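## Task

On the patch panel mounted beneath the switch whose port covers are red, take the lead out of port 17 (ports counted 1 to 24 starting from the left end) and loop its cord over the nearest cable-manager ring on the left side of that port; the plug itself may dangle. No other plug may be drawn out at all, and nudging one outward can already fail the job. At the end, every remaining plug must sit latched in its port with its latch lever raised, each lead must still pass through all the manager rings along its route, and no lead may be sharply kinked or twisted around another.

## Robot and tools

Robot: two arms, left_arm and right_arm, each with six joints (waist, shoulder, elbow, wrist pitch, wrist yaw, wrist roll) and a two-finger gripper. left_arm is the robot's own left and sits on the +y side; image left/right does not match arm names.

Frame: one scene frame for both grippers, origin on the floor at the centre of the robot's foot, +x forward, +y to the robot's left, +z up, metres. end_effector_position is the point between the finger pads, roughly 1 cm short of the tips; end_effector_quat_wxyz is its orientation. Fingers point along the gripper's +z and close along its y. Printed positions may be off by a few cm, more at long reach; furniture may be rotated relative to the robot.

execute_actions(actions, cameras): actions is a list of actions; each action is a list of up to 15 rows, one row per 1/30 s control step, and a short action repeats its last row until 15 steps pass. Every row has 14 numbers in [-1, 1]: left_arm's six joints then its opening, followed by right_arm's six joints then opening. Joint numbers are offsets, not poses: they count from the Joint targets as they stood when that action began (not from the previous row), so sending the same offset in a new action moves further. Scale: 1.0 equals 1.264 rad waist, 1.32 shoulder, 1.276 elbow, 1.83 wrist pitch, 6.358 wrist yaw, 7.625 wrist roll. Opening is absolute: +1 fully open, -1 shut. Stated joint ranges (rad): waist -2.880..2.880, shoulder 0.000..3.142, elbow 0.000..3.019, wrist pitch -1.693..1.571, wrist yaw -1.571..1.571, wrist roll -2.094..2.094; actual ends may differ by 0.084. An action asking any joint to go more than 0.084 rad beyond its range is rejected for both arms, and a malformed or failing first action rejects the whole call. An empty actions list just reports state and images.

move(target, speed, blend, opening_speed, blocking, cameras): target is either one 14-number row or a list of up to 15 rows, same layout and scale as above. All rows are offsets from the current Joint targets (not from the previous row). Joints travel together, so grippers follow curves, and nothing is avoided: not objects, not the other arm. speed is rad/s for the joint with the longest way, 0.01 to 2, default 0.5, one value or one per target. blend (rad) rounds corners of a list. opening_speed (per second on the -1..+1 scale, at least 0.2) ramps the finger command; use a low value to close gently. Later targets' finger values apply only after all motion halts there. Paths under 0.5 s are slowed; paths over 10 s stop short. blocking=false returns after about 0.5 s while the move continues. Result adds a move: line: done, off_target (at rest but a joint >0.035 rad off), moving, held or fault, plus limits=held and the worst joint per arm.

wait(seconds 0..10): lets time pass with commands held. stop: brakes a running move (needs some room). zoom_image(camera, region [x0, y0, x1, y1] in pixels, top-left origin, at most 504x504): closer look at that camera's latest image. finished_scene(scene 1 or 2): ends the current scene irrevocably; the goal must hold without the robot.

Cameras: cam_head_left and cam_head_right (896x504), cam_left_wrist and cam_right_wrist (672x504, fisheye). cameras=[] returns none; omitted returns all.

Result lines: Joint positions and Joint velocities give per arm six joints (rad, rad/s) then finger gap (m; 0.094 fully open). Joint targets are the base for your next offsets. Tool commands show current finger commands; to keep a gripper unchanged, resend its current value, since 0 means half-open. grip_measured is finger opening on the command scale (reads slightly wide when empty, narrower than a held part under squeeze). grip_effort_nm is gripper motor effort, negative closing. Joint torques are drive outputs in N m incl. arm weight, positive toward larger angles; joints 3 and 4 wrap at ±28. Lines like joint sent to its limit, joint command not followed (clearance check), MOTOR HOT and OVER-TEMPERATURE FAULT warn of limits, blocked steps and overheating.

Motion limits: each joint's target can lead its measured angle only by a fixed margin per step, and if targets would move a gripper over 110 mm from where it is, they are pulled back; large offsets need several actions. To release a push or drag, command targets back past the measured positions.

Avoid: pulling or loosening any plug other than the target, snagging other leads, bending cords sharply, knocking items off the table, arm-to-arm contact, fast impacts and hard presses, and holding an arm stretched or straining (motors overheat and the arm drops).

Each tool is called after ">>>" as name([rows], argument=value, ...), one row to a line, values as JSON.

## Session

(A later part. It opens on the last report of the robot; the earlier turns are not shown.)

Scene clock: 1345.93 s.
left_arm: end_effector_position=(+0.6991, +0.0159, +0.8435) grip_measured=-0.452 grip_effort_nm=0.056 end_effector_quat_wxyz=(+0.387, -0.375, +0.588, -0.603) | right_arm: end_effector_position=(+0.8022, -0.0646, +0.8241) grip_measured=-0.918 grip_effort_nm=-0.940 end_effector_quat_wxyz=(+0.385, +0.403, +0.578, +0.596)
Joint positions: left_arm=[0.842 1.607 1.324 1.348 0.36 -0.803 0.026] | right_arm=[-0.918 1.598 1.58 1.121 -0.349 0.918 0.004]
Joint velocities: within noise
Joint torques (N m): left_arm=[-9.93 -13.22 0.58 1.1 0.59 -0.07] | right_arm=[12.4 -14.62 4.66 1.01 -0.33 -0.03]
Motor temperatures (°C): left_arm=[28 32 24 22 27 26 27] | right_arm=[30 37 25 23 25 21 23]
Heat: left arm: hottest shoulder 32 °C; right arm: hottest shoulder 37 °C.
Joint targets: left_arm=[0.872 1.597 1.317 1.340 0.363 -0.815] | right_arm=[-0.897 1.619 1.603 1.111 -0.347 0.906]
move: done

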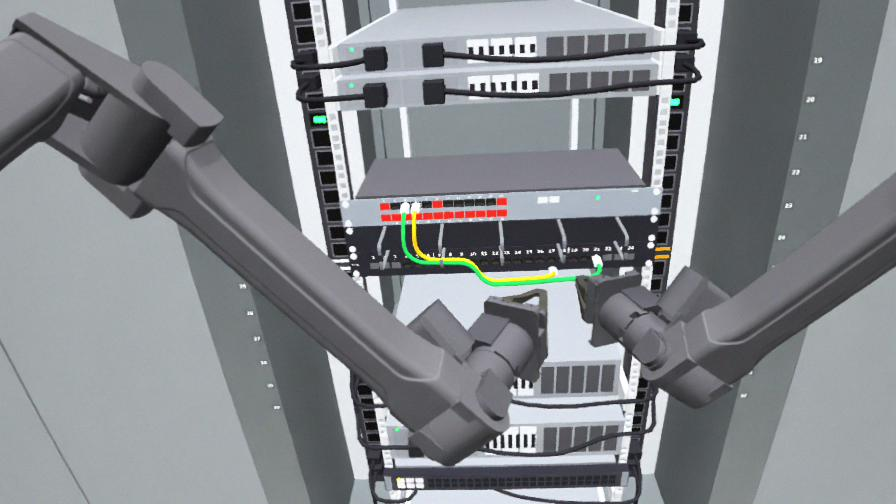

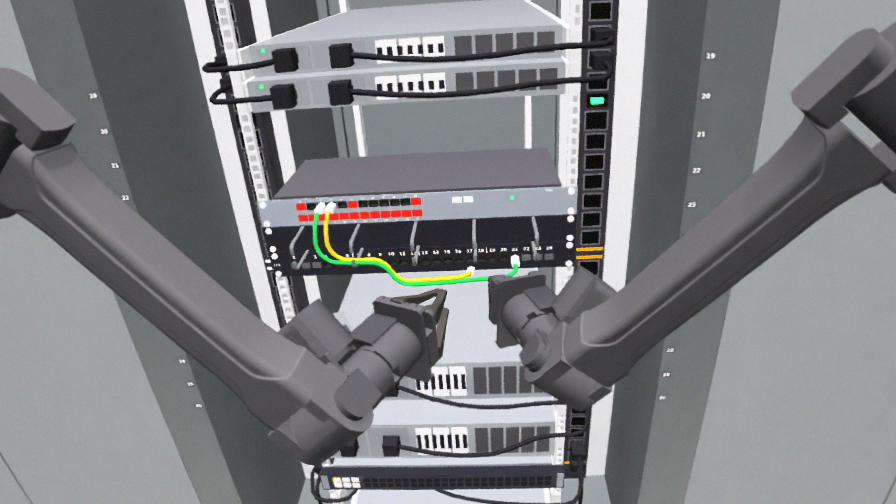

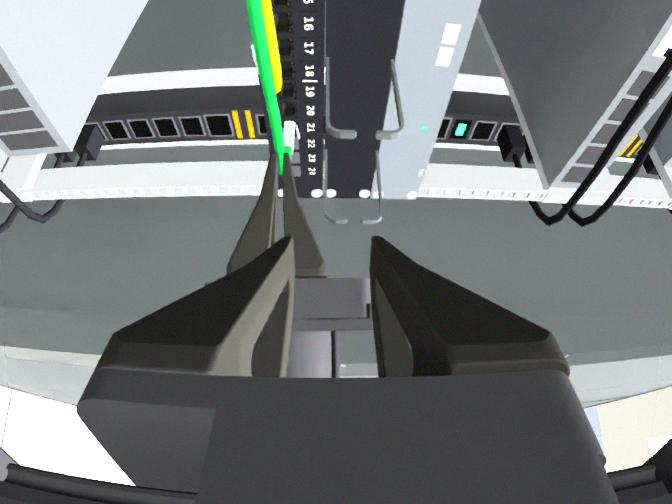

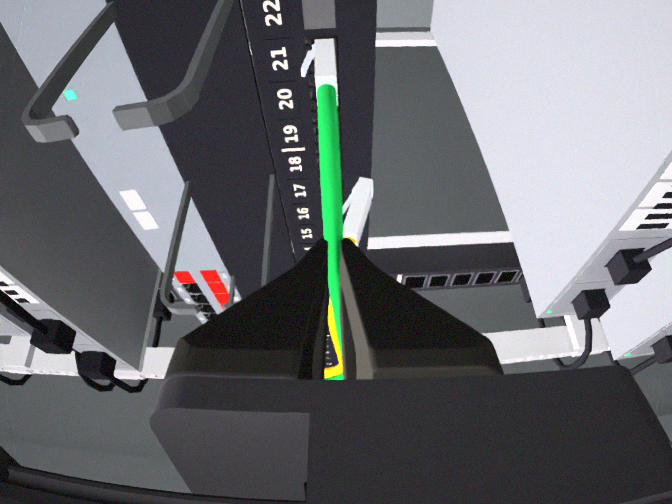

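>>> move(target=[0,0,0,0,0,0,-0.45, -0.0617,0.0568,0.0486,0.0227,-0.0028,0.002,-0.95], speed=0.1)

>>> zoom_image(camera="cam_head_right", region=[380, 220, 540, 320])

>>> zoom_image(camera="cam_head_left", region=[460, 220, 620, 320])

>>> zoom_image(camera="cam_left_wrist", region=[200, 0, 420, 250])

Scene clock: 1375.93 s.
left_arm: end_effector_position=(+0.6991, +0.0159, +0.8435) grip_measured=-0.452 grip_effort_nm=0.061 end_effector_quat_wxyz=(+0.387, -0.375, +0.588, -0.603) | right_arm: end_effector_position=(+0.8059, -0.0638, +0.8085) grip_measured=-0.922 grip_effort_nm=-1.004 end_effector_quat_wxyz=(+0.402, +0.389, +0.573, +0.599)
Joint positions: left_arm=[0.842 1.607 1.324 1.348 0.36 -0.803 0.026] | right_arm=[-0.939 1.654 1.646 1.151 -0.375 0.918 0.004]
Joint velocities: within noise
Joint torques (N m): left_arm=[-9.82 -13.39 0.51 1.1 0.59 -0.09] | right_arm=[8.29 -13.57 4.45 1.55 -0.01 0.13]
Motor temperatures (°C): left_arm=[28 32 24 22 27 26 27] | right_arm=[31 36 25 23 25 21 24]
Heat: left arm: hottest shoulder 32 °C; right arm: hottest shoulder 36 °C.
Joint targets: left_arm=[0.872 1.597 1.317 1.340 0.363 -0.815] | right_arm=[-0.976 1.694 1.665 1.153 -0.365 0.921]
move: off_target (right_arm); right_arm: the shoulder is farthest, 0.040 rad from its target

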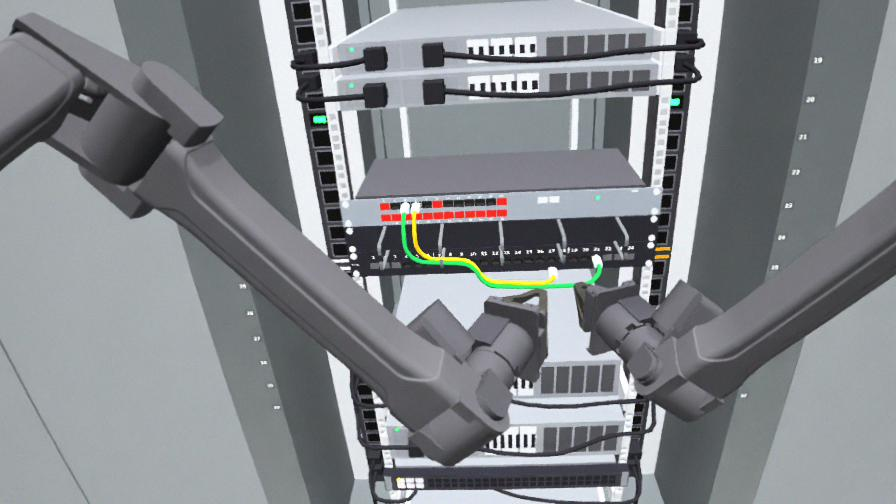

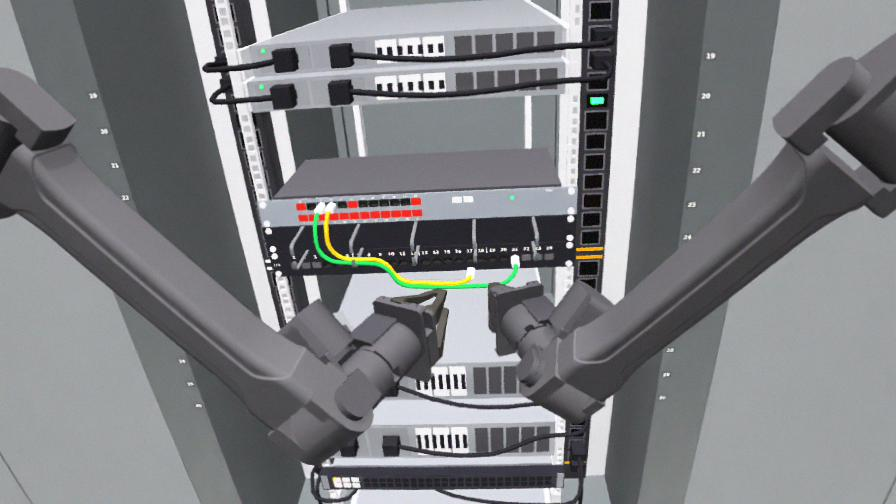

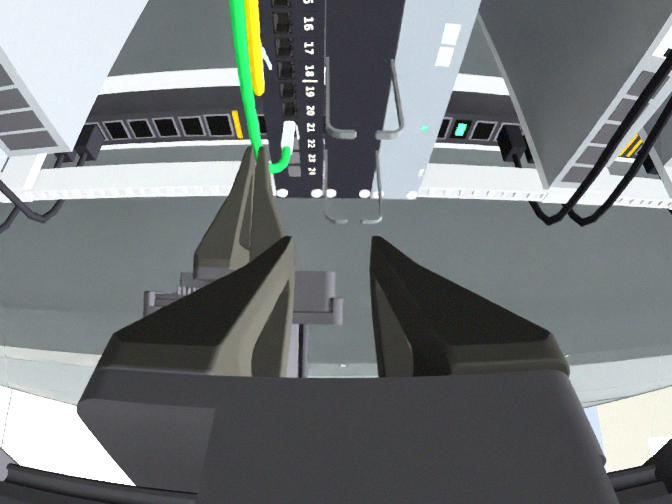

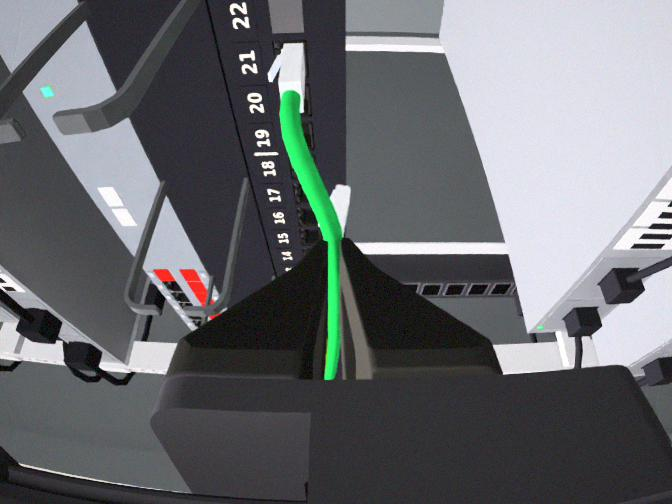

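Scaled by 3.150 from the camera's 896x504 image, which has a finer 1280x720 frame.

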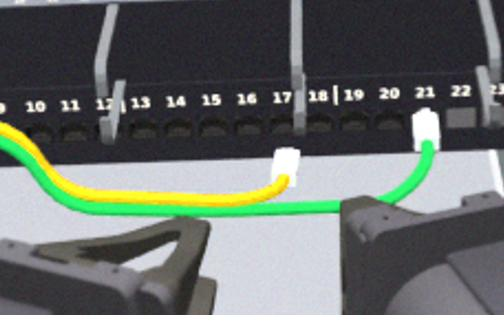

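Scaled by 3.150 from the camera's 896x504 image, which has a finer 1280x720 frame.

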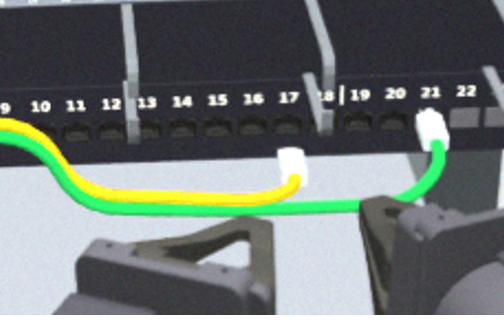

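Scaled by 2.016 from the camera's 672x504 image, which has a finer 960x720 frame.

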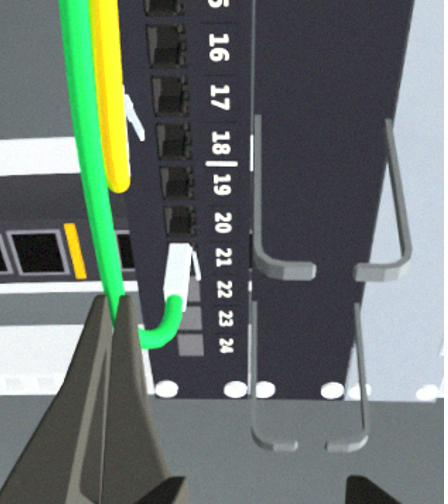

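>>> move(target=[0,0,0,0,0,0,-0.45, -0.0214,0.0159,-0.0431,0.0202,0,0,-0.95], speed=0.1)

>>> zoom_image(camera="cam_head_right", region=[380, 220, 540, 320])

>>> zoom_image(camera="cam_head_left", region=[460, 220, 620, 320])

>>> zoom_image(camera="cam_left_wrist", region=[200, 0, 420, 250])

Scene clock: 1406.53 s.
left_arm: end_effector_position=(+0.6991, +0.0159, +0.8435) grip_measured=-0.452 grip_effort_nm=0.056 end_effector_quat_wxyz=(+0.387, -0.375, +0.588, -0.603) | right_arm: end_effector_position=(+0.7999, -0.0699, +0.8046) grip_measured=-0.922 grip_effort_nm=-0.999 end_effector_quat_wxyz=(+0.414, +0.384, +0.571, +0.596)
Joint positions: left_arm=[0.842 1.607 1.324 1.348 0.36 -0.803 0.026] | right_arm=[-0.953 1.662 1.636 1.193 -0.38 0.918 0.004]
Joint velocities: within noise
Joint torques (N m): left_arm=[-9.88 -13.39 0.57 1.06 0.58 -0.08] | right_arm=[7.06 -12.28 0.61 1.33 0.18 0.11]
Motor temperatures (°C): left_arm=[28 32 24 22 28 26 27] | right_arm=[31 36 26 23 25 21 25]
Heat: left arm: hottest shoulder 32 °C; right arm: hottest shoulder 36 °C.
Joint targets: left_arm=[0.872 1.597 1.317 1.340 0.363 -0.815] | right_arm=[-1.003 1.715 1.610 1.190 -0.365 0.921]
move: off_target (right_arm); right_arm: the shoulder is farthest, 0.053 rad from its target

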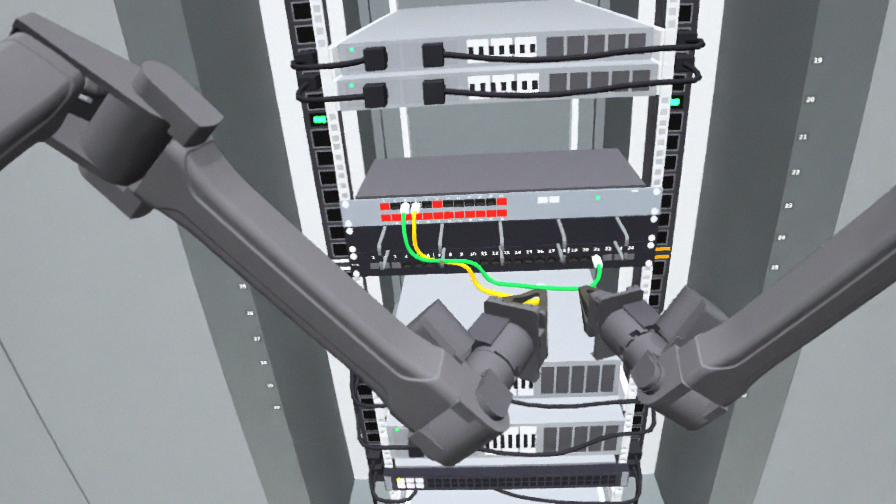

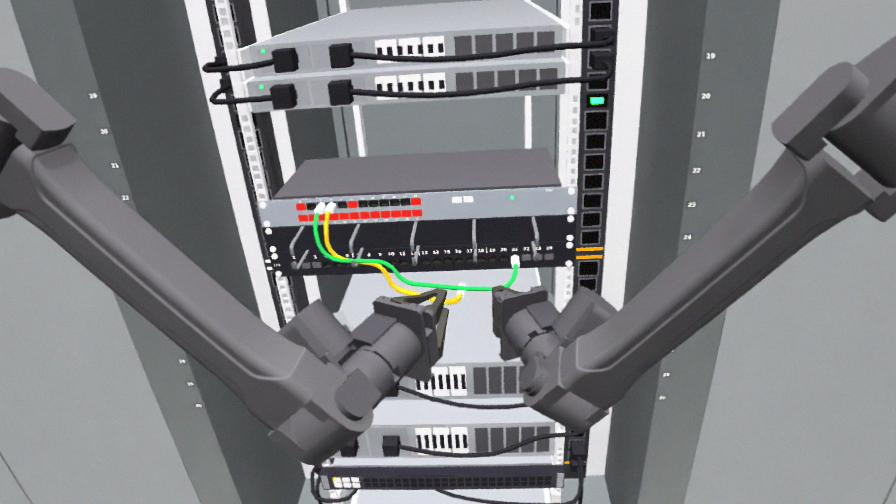

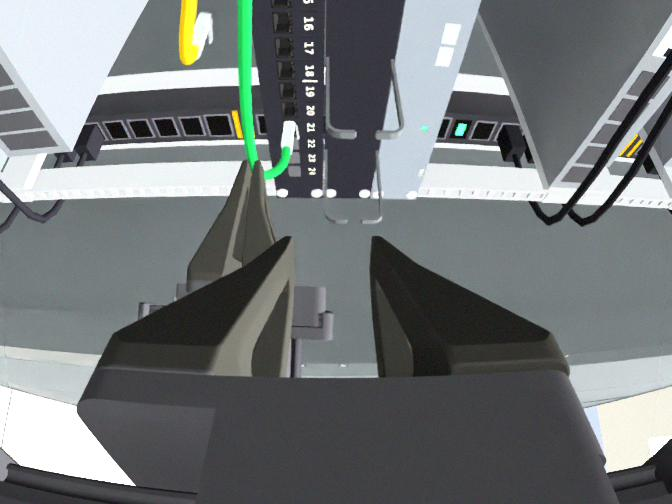

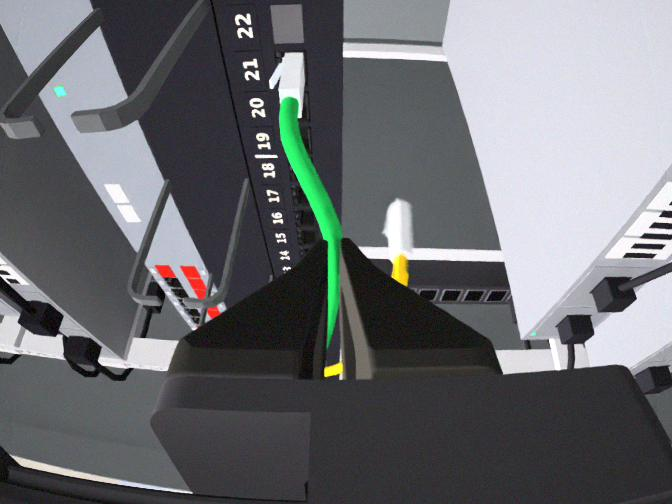

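Scaled by 3.150 from the camera's 896x504 image, which has a finer 1280x720 frame.

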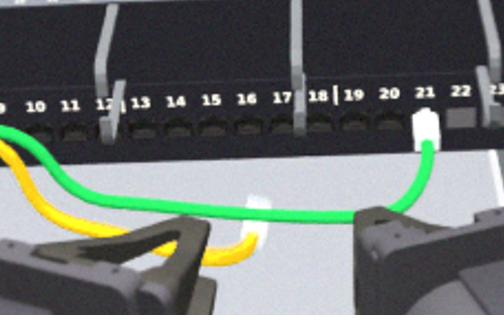

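Scaled by 3.150 from the camera's 896x504 image, which has a finer 1280x720 frame.

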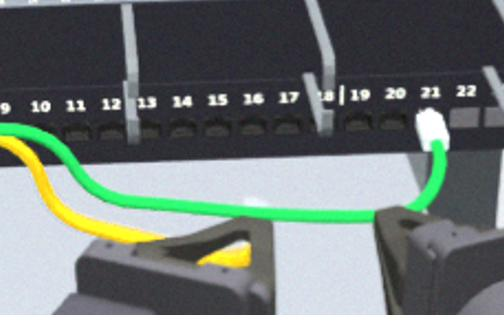

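Scaled by 2.016 from the camera's 672x504 image, which has a finer 960x720 frame.

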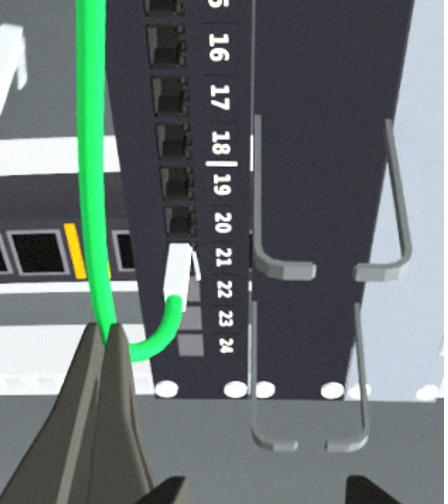

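>>> zoom_image(camera="cam_head_right", region=[370, 240, 490, 320])

>>> zoom_image(camera="cam_head_left", region=[450, 240, 570, 320])

>>> zoom_image(camera="cam_right_wrist", region=[330, 180, 450, 300])

>>> zoom_image(camera="cam_left_wrist", region=[150, 0, 280, 100])

Scaled by 4.200 from the camera's 896x504 image, which has a finer 1280x720 frame.

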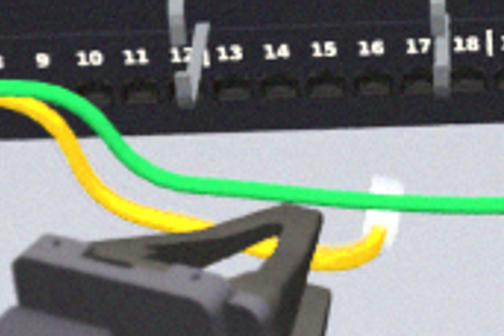

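Scaled by 4.200 from the camera's 896x504 image, which has a finer 1280x720 frame.

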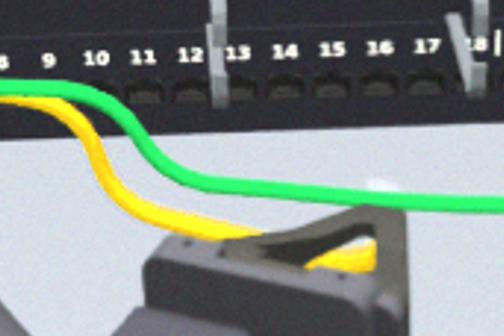

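Scaled by 4.200 from the camera's 672x504 image, which has a finer 960x720 frame.

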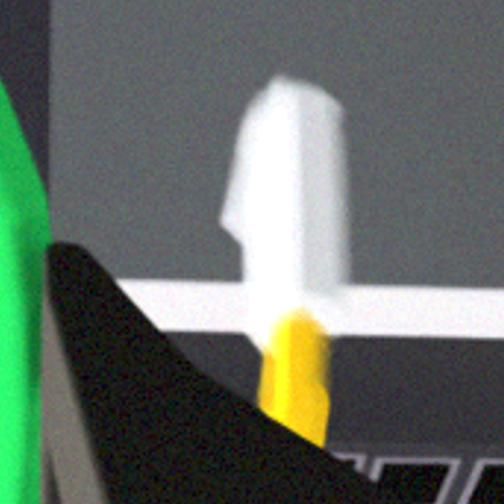

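Scaled by 3.877 from the camera's 672x504 image, which has a finer 960x720 frame.

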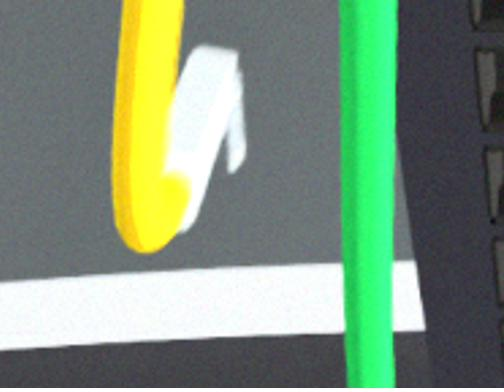

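>>> move(target=[0,0,0,0,0,0,-0.45, 0,0,0,0,0,0,-0.4], opening_speed=0.3)

>>> zoom_image(camera="cam_head_right", region=[370, 240, 490, 320])

Scene clock: 1469.57 s.
left_arm: end_effector_position=(+0.6991, +0.0159, +0.8435) grip_measured=-0.452 grip_effort_nm=0.051 end_effector_quat_wxyz=(+0.387, -0.375, +0.588, -0.603) | right_arm: end_effector_position=(+0.7704, -0.0685, +0.7587) grip_measured=-0.402 grip_effort_nm=0.105 end_effector_quat_wxyz=(+0.395, +0.390, +0.599, +0.576)
Joint positions: left_arm=[0.842 1.607 1.324 1.348 0.36 -0.803 0.026] | right_arm=[-0.992 1.707 1.614 1.193 -0.367 0.918 0.028]
Joint velocities: within noise
Joint torques (N m): left_arm=[-9.88 -13.16 0.55 1.06 0.59 -0.09] | right_arm=[10.29 -15.68 2 1.37 -0.3 0.14]
Motor temperatures (°C): left_arm=[28 33 24 22 28 26 27] | right_arm=[30 35 24 23 25 21 26]
Heat: left arm: hottest shoulder 33 °C; right arm: hottest shoulder 35 °C.
Joint targets: left_arm=[0.872 1.597 1.317 1.340 0.363 -0.815] | right_arm=[-1.003 1.715 1.610 1.190 -0.365 0.921]
move: done

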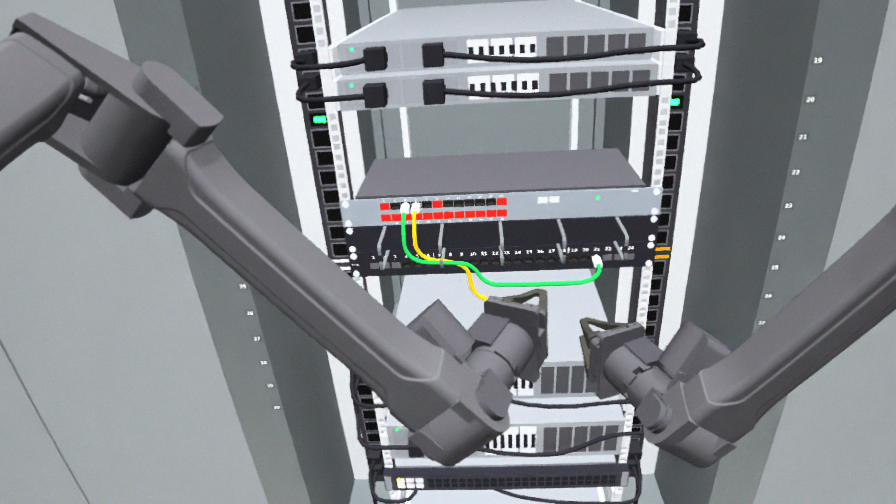

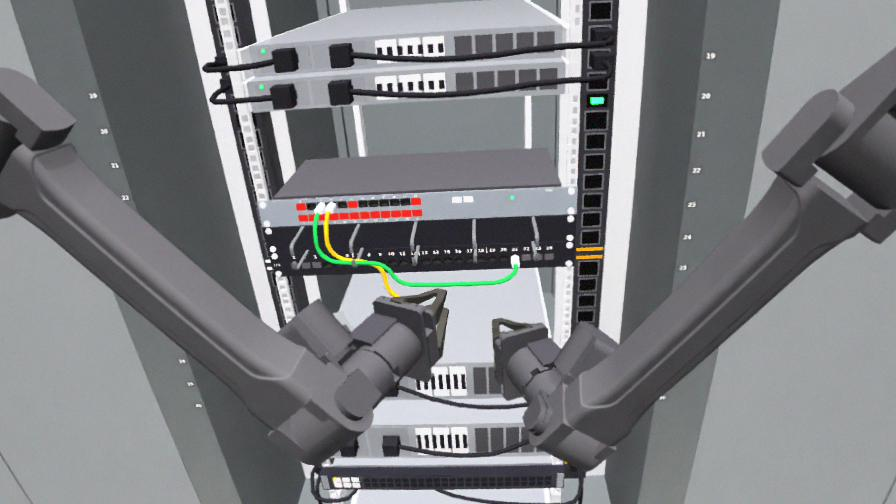

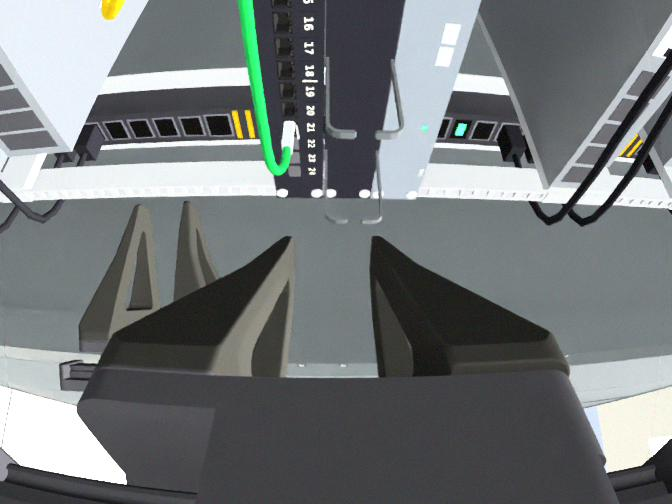

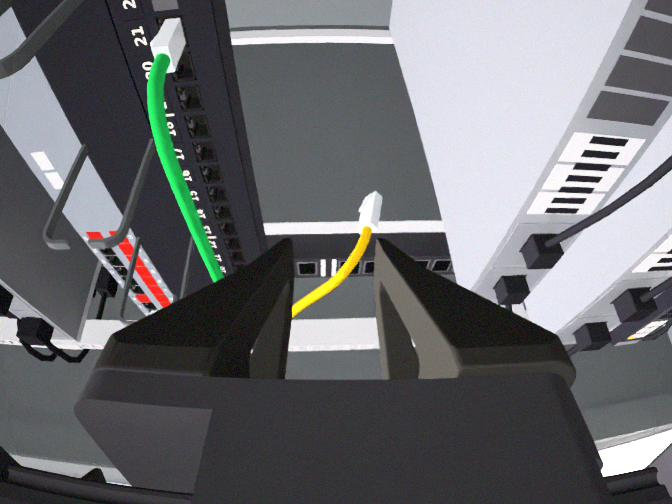

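Scaled by 4.200 from the camera's 896x504 image, which has a finer 1280x720 frame.

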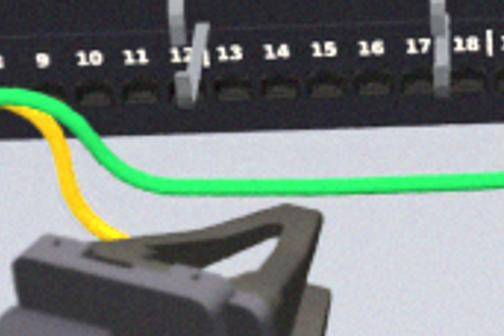

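>>> move(target=[-0.3038,-0.2477,0.0313,-0.4852,-0.1496,-0.162,-0.5, 0,0,0,0,0,0,-0.4], speed=0.6)

>>> zoom_image(camera="cam_head_right", region=[360, 230, 520, 350])

>>> zoom_image(camera="cam_head_left", region=[450, 230, 610, 350])

Scene clock: 1501.87 s.
left_arm: end_effector_position=(+0.7297, +0.0207, +0.8965) grip_measured=-0.498 grip_effort_nm=-0.115 end_effector_quat_wxyz=(-0.049, -0.899, +0.264, -0.346) | right_arm: end_effector_position=(+0.7704, -0.0685, +0.7587) grip_measured=-0.401 grip_effort_nm=0.105 end_effector_quat_wxyz=(+0.395, +0.390, +0.599, +0.576)
Joint positions: left_arm=[0.504 1.281 1.342 0.46 -0.584 -2.036 0.024] | right_arm=[-0.992 1.707 1.614 1.193 -0.367 0.918 0.028]
Joint velocities: within noise
Joint torques (N m): left_arm=[-13.04 -10.34 3.6 0.4 0.16 -0.21] | right_arm=[10.29 -15.74 1.99 1.37 -0.28 0.12]
Motor temperatures (°C): left_arm=[28 33 24 22 28 26 27] | right_arm=[30 38 24 23 25 21 25]
Heat: left arm: hottest shoulder 33 °C; right arm: hottest shoulder 38 °C.
Joint targets: left_arm=[0.487 1.270 1.357 0.452 -0.588 -2.050] | right_arm=[-1.003 1.715 1.610 1.190 -0.365 0.921]
move: done

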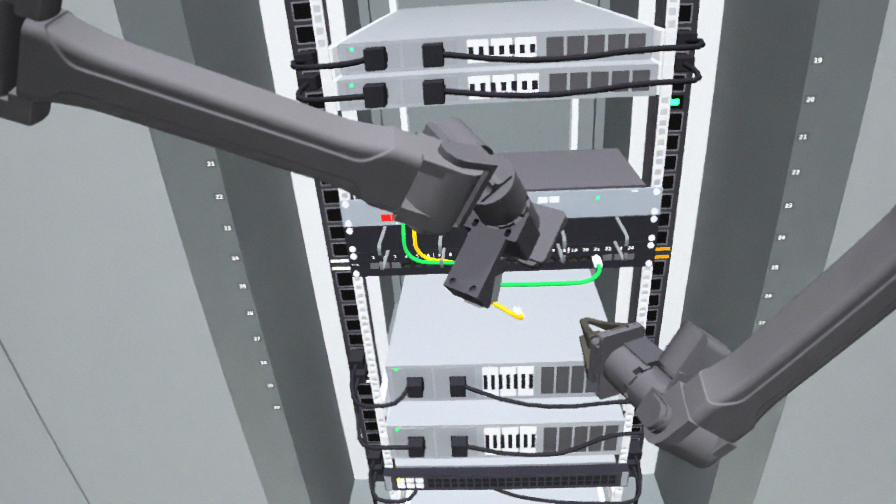

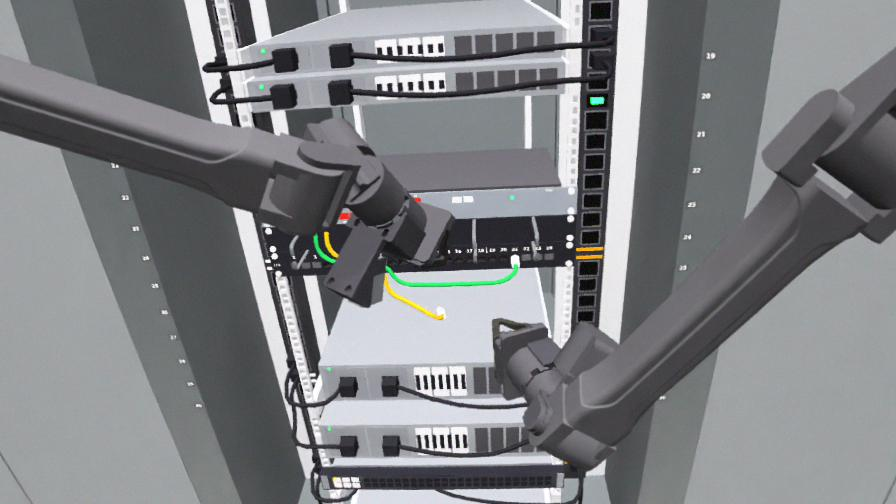

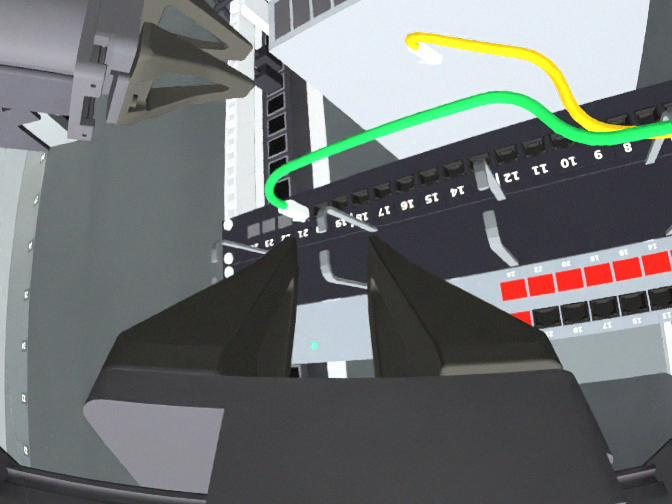

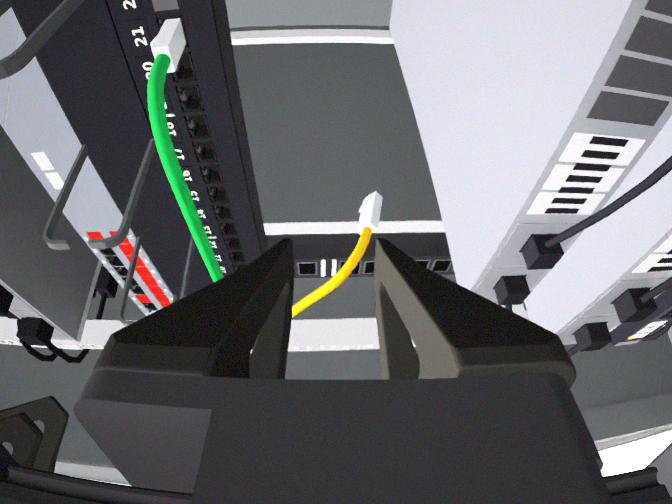

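Scaled by 3.150 from the camera's 896x504 image, which has a finer 1280x720 frame.

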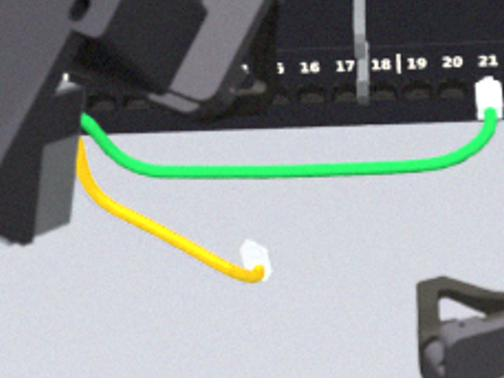

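Scaled by 3.150 from the camera's 896x504 image, which has a finer 1280x720 frame.

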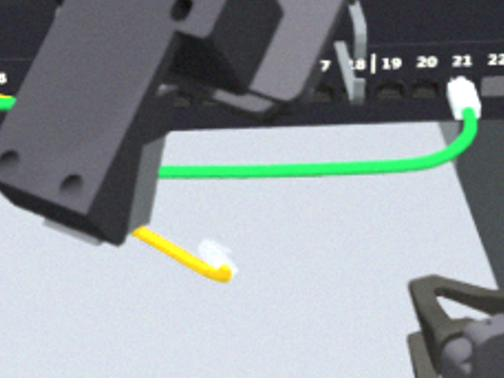

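>>> move(target=[0,0,0,0,0,0,-0.5, 0.1254,0.2133,0.2864,0,0.021,-0.0066,-0.4], speed=0.25)

>>> zoom_image(camera="cam_head_right", region=[360, 230, 520, 350])

>>> zoom_image(camera="cam_right_wrist", region=[230, 50, 450, 300])

Scene clock: 1568.83 s.
left_arm: end_effector_position=(+0.7296, +0.0206, +0.8965) grip_measured=-0.498 grip_effort_nm=-0.120 end_effector_quat_wxyz=(-0.049, -0.899, +0.263, -0.346) | right_arm: end_effector_position=(+0.7827, +0.0291, +0.7333) grip_measured=-0.401 grip_effort_nm=0.100 end_effector_quat_wxyz=(+0.419, +0.437, +0.555, +0.571)
Joint positions: left_arm=[0.504 1.281 1.342 0.459 -0.584 -2.038 0.024] | right_arm=[-0.863 1.981 1.954 1.193 -0.234 0.885 0.028]
Joint velocities: within noise
Joint torques (N m): left_arm=[-13.16 -10.34 3.58 0.4 0.17 -0.18] | right_arm=[16.91 -13.68 4.49 1.25 -0.35 -0.05]
Motor temperatures (°C): left_arm=[29 32 25 22 27 26 27] | right_arm=[30 39 24 23 25 21 24]
Heat: left arm: hottest shoulder 32 °C; right arm: hottest shoulder 39 °C.
Joint targets: left_arm=[0.487 1.270 1.357 0.452 -0.588 -2.050] | right_arm=[-0.844 1.996 1.976 1.190 -0.231 0.871]
move: done

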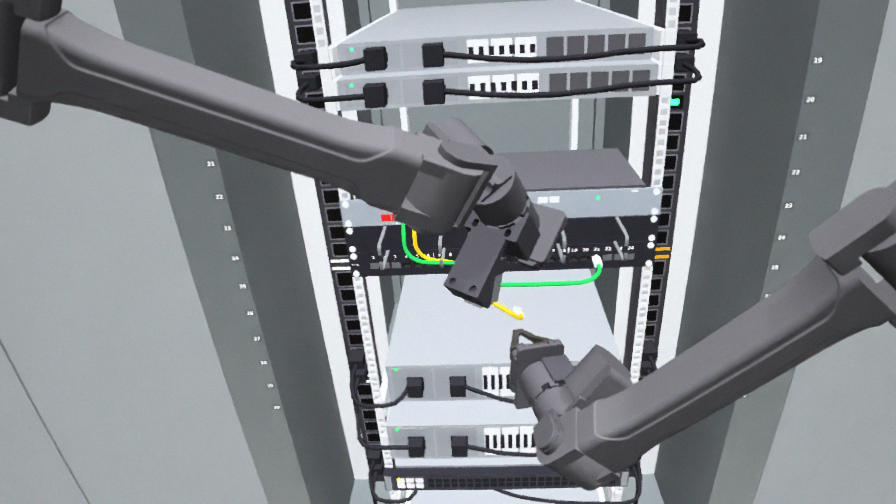

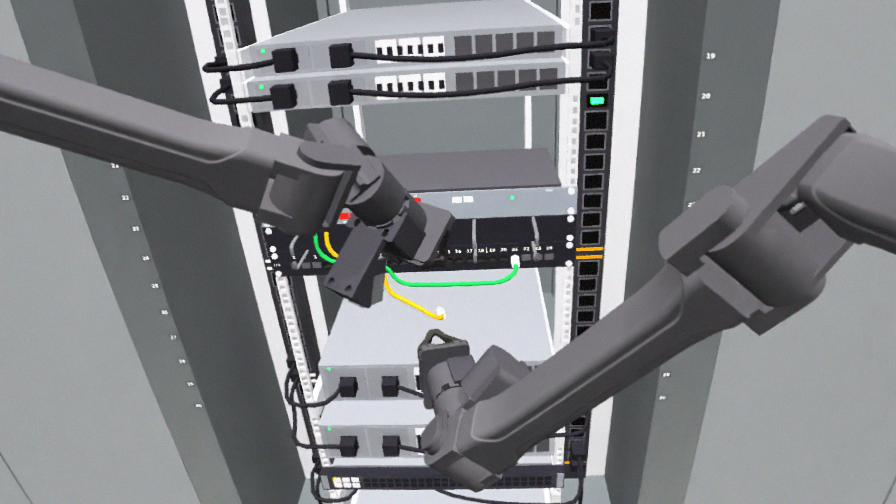

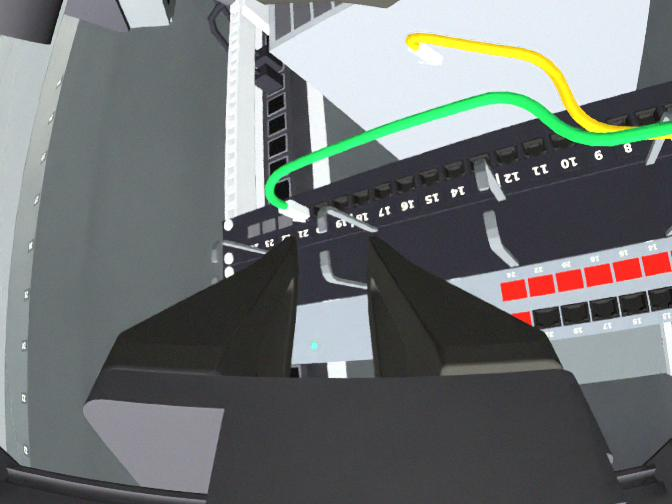

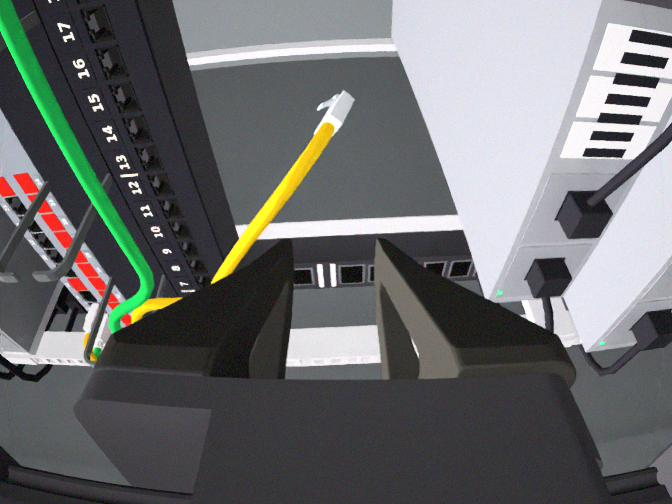

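Scaled by 3.150 from the camera's 896x504 image, which has a finer 1280x720 frame.

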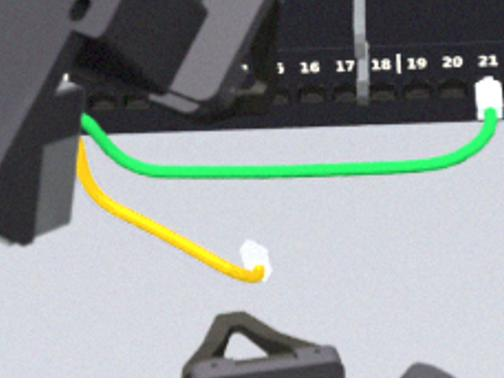

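Scaled by 2.016 from the camera's 672x504 image, which has a finer 960x720 frame.

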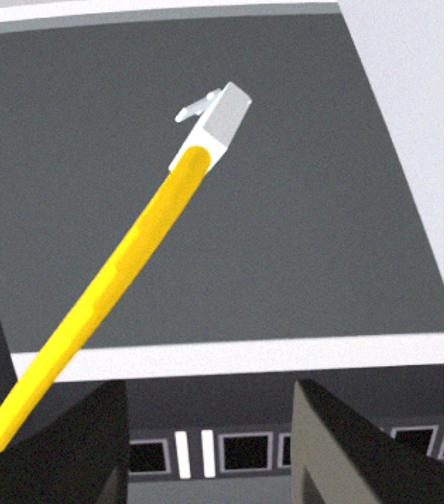

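>>> move(target=[0,0,0,0,0,0,-0.5, 0,0.0308,0.1379,-0.0725,0,0,-0.4], speed=0.2)

>>> zoom_image(camera="cam_head_right", region=[360, 230, 520, 350])

>>> zoom_image(camera="cam_right_wrist", region=[230, 100, 450, 350])

Scene clock: 1620.00 s.
left_arm: end_effector_position=(+0.7296, +0.0206, +0.8965) grip_measured=-0.498 grip_effort_nm=-0.115 end_effector_quat_wxyz=(-0.049, -0.899, +0.263, -0.346) | right_arm: end_effector_position=(+0.8285, +0.0253, +0.7360) grip_measured=-0.401 grip_effort_nm=0.105 end_effector_quat_wxyz=(+0.424, +0.436, +0.552, +0.571)
Joint positions: left_arm=[0.504 1.281 1.342 0.459 -0.584 -2.038 0.024] | right_arm=[-0.863 2.015 2.123 1.068 -0.234 0.884 0.028]
Joint velocities: within noise
Joint torques (N m): left_arm=[-13.27 -10.17 3.6 0.38 0.16 -0.17] | right_arm=[16.85 -13.98 5.94 0.87 -0.31 -0.06]
Motor temperatures (°C): left_arm=[29 32 25 22 27 26 27] | right_arm=[32 36 26 23 25 21 24]
Heat: left arm: hottest shoulder 32 °C; right arm: hottest shoulder 36 °C.
Joint targets: left_arm=[0.487 1.270 1.357 0.452 -0.588 -2.050] | right_arm=[-0.844 2.037 2.152 1.057 -0.231 0.870]
move: done

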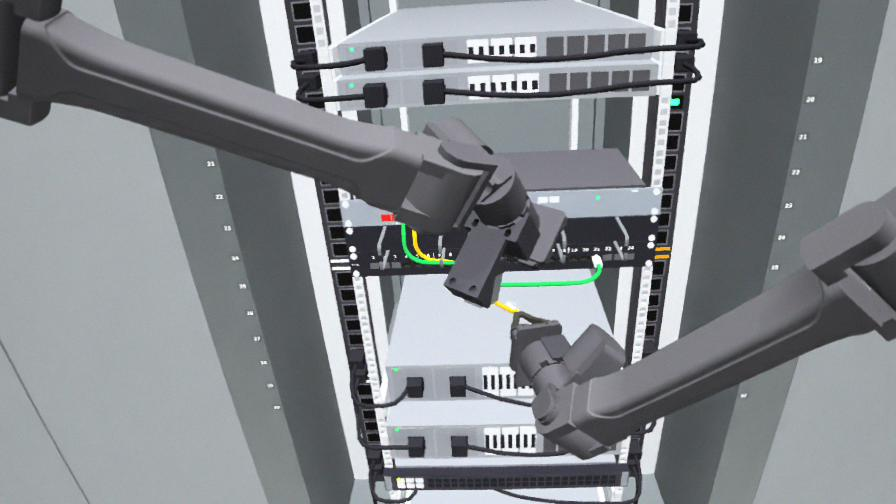

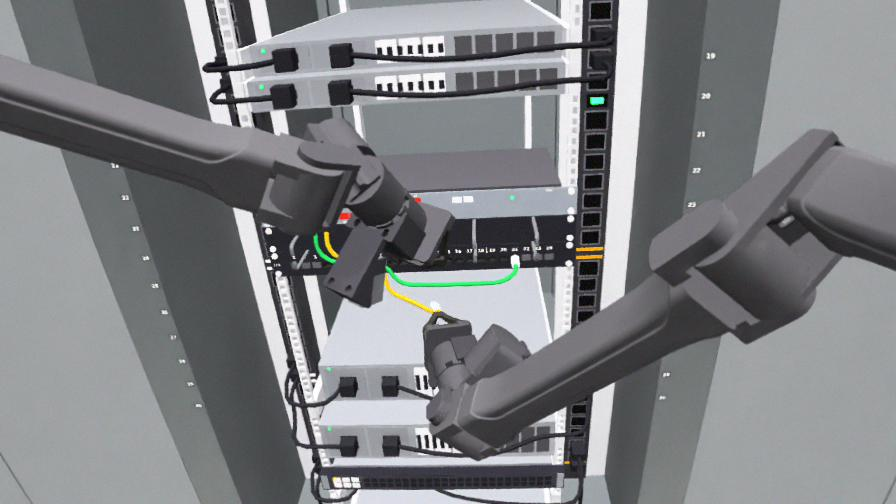

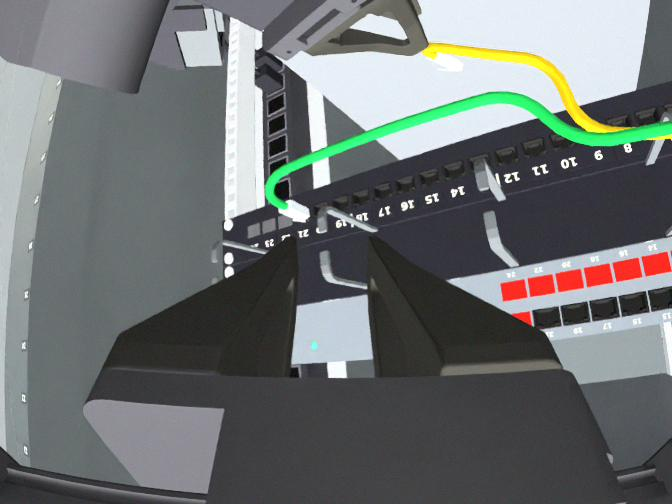

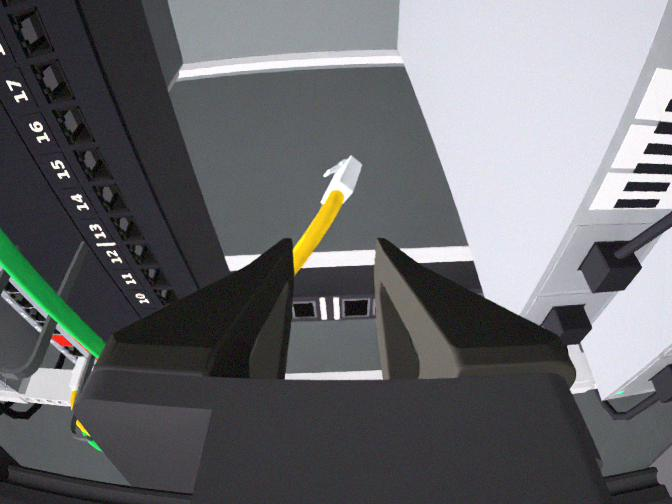

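Scaled by 3.150 from the camera's 896x504 image, which has a finer 1280x720 frame.

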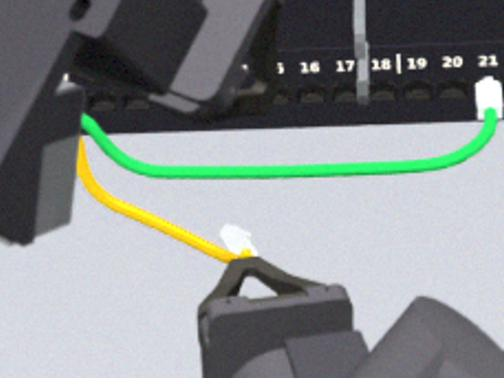

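Scaled by 2.016 from the camera's 672x504 image, which has a finer 960x720 frame.

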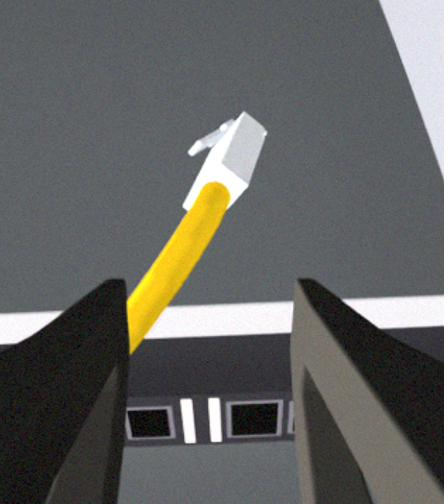

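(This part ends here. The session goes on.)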